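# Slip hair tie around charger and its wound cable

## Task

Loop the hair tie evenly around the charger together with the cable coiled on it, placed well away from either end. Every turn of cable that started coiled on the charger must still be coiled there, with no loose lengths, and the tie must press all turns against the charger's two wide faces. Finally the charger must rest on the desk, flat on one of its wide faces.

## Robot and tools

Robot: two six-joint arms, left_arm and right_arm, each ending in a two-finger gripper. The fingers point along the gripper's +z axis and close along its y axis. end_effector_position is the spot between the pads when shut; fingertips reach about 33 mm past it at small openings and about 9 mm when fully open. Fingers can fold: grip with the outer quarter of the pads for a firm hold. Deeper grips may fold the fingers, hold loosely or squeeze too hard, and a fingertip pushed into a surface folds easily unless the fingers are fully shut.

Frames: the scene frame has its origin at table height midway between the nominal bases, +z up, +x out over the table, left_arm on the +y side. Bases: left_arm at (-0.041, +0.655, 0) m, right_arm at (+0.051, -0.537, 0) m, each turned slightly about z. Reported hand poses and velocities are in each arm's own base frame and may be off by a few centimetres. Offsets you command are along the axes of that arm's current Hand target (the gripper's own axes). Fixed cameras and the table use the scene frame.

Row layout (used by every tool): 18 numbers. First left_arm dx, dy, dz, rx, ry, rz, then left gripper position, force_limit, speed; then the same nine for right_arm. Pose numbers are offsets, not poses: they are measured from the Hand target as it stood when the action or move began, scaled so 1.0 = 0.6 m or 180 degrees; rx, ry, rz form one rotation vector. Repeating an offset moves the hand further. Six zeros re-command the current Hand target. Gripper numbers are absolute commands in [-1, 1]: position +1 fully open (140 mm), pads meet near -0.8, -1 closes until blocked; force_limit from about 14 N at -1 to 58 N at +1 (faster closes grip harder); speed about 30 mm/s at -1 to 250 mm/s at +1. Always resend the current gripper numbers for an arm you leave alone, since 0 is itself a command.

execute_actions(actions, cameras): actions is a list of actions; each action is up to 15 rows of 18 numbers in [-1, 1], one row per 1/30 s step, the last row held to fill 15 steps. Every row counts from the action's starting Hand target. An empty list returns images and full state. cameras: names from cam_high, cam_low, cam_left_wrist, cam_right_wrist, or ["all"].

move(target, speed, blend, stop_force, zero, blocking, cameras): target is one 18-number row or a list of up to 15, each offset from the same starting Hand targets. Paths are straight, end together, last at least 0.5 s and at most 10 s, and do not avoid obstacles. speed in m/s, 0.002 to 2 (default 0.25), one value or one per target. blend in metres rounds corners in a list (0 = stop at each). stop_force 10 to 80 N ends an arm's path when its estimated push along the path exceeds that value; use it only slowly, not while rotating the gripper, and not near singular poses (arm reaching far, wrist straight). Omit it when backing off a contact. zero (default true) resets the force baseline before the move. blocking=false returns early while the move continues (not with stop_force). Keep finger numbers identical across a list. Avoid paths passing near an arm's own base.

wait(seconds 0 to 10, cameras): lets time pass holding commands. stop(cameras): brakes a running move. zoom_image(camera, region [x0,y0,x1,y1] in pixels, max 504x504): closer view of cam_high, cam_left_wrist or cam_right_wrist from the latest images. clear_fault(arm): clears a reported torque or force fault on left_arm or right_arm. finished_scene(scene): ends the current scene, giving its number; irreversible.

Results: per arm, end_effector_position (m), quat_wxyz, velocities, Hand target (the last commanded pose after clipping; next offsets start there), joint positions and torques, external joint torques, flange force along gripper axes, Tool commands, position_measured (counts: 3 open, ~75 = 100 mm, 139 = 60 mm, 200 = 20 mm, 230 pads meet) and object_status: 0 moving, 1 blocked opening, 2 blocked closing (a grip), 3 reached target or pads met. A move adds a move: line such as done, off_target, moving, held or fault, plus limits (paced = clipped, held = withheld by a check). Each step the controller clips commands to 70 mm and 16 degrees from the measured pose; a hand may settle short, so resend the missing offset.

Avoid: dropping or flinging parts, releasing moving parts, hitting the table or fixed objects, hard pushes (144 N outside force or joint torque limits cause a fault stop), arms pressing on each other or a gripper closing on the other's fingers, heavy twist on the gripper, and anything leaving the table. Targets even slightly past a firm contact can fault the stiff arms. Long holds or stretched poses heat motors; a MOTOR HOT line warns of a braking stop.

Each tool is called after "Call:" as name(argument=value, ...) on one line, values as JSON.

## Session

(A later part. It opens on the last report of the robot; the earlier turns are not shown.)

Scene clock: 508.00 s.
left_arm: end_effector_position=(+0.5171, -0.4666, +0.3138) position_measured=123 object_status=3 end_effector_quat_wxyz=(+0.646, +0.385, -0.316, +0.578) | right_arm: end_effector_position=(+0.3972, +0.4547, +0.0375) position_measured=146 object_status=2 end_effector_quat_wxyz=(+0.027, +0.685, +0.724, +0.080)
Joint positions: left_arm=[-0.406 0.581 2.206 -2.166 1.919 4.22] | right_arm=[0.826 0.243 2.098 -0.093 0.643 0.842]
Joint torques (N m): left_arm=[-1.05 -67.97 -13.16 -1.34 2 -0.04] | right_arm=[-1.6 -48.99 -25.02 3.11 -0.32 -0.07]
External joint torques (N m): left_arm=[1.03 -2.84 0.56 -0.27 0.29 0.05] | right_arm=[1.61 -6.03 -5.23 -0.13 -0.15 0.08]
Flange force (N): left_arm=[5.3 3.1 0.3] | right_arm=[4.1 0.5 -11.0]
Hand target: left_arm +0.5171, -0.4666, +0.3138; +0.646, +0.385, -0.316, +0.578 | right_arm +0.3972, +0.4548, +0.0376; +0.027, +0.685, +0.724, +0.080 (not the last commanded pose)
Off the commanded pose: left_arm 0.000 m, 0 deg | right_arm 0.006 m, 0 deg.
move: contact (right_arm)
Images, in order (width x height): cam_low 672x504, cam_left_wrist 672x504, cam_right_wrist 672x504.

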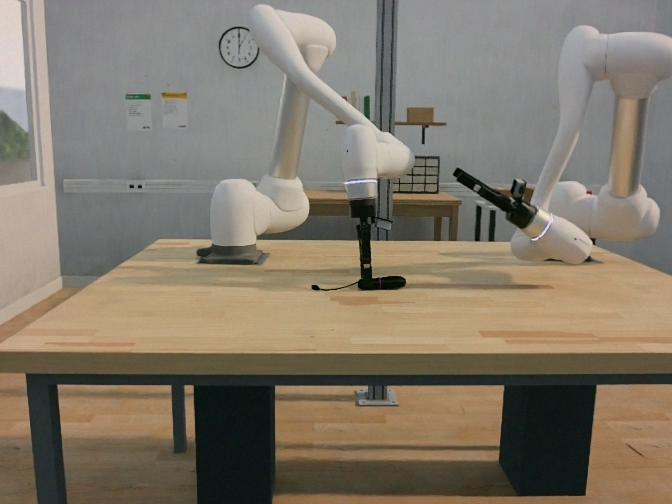

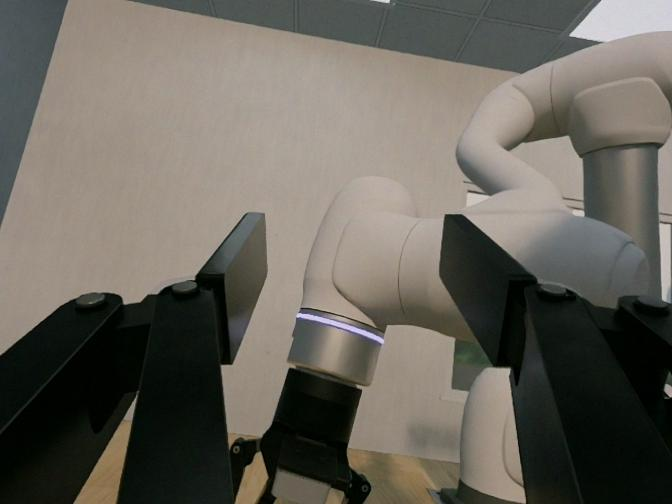

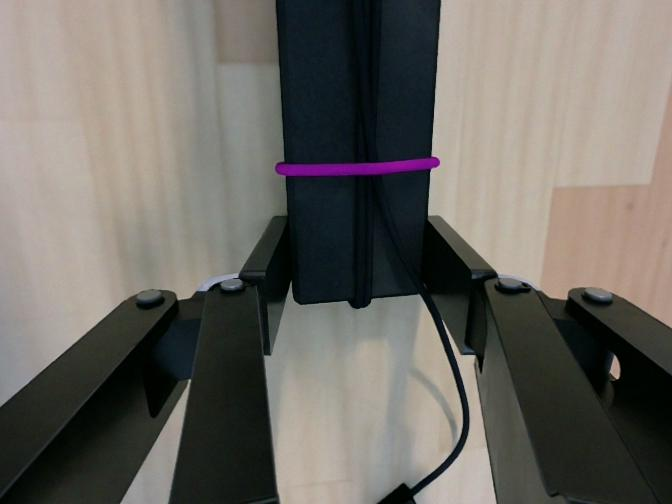

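Call:
move(target=[[0,0,0,0,0,0,0.05,0,-0.5,0,0,-0.001,0,-0.025,0,-1,-0.3,-0.9],[0,0,0,0,0,0,0.05,0,-0.5,0,0,-0.001,0,-0.025,0,0.17,-0.7,-0.9],[0,0,0,0,0,0,0.05,0,-0.5,0,0,-0.25,0,-0.025,0,0.17,-0.7,-0.9]], speed=[0.03,0.05,0.15], cameras=["cam_low","cam_high","cam_right_wrist"])

Call:
zoom_image(camera="cam_low", region=[300, 220, 420, 300])

Call:
zoom_image(camera="cam_right_wrist", region=[230, 0, 490, 260])

Scene clock: 515.70 s.
left_arm: end_effector_position=(+0.5171, -0.4666, +0.3138) position_measured=123 object_status=3 end_effector_quat_wxyz=(+0.646, +0.385, -0.316, +0.578) | right_arm: end_effector_position=(+0.3748, +0.4428, +0.1854) position_measured=108 object_status=3 end_effector_quat_wxyz=(+0.055, +0.688, +0.722, +0.053)
Joint positions: left_arm=[-0.406 0.581 2.206 -2.166 1.919 4.22] | right_arm=[0.876 0.081 1.966 -0.14 0.999 0.897]
Joint torques (N m): left_arm=[-0.34 -67.73 -13.1 -1.24 2.07 -0.15] | right_arm=[-1.88 -47.35 -36.21 3.55 -0.19 -0.15]
External joint torques (N m): left_arm=[0.39 -3.2 0.47 -0.39 0.22 0.15] | right_arm=[1.84 2.07 -0.95 -0.03 -0.1 0.15]
Flange force (N): left_arm=[5.2 3.8 1.7] | right_arm=[6.2 0.2 0.8]
Hand target: left_arm +0.5171, -0.4666, +0.3138; +0.646, +0.385, -0.316, +0.578 | right_arm +0.3748, +0.4428, +0.1854; +0.055, +0.688, +0.722, +0.053
Off the commanded pose: left_arm 0.000 m, 0 deg | right_arm 0.000 m, 0 deg.
move: done
Images, in order (width x height): cam_high 672x504, cam_low 672x504, cam_right_wrist 672x504.

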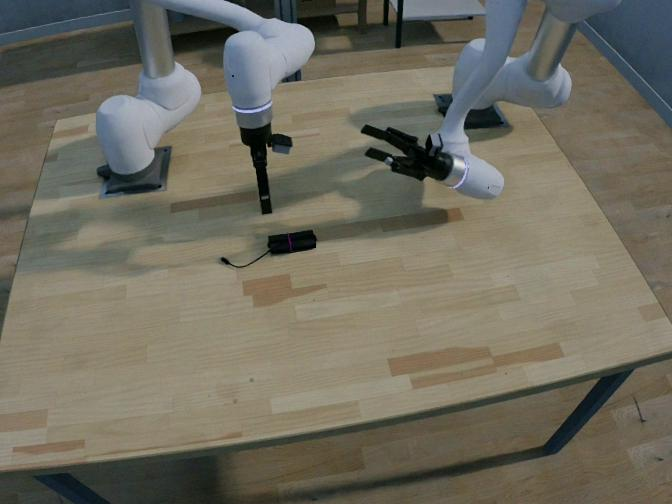

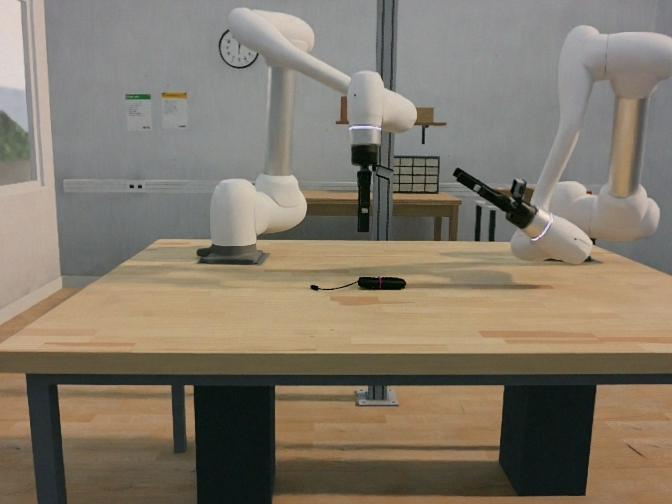

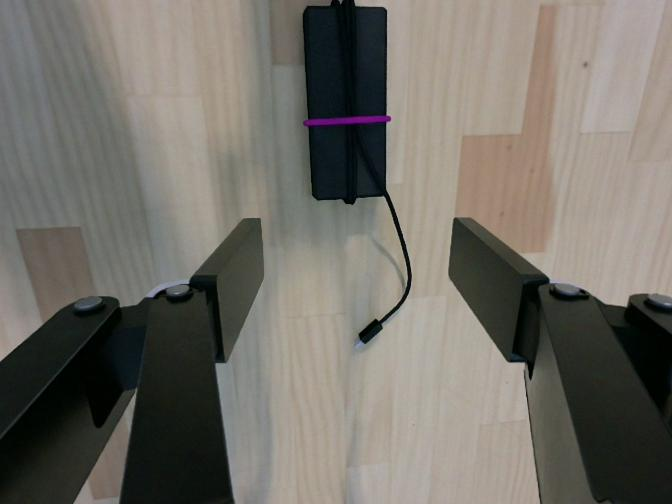

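Scaled by 4.200.

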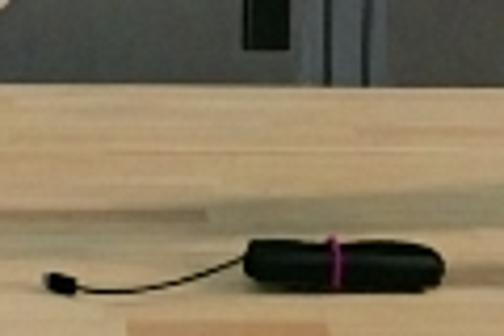

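Scaled by 1.938.

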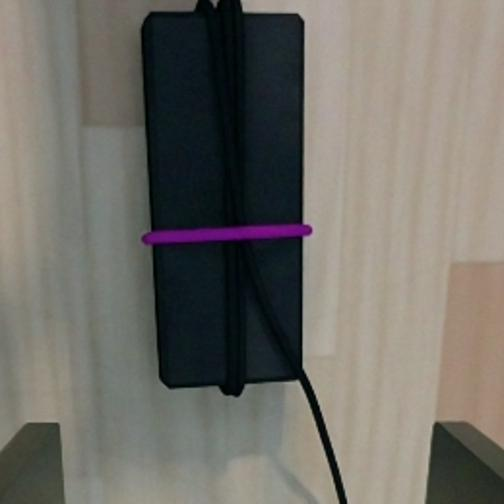

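Call:
finished_scene(scene=1)

The scene is finished: the task was done.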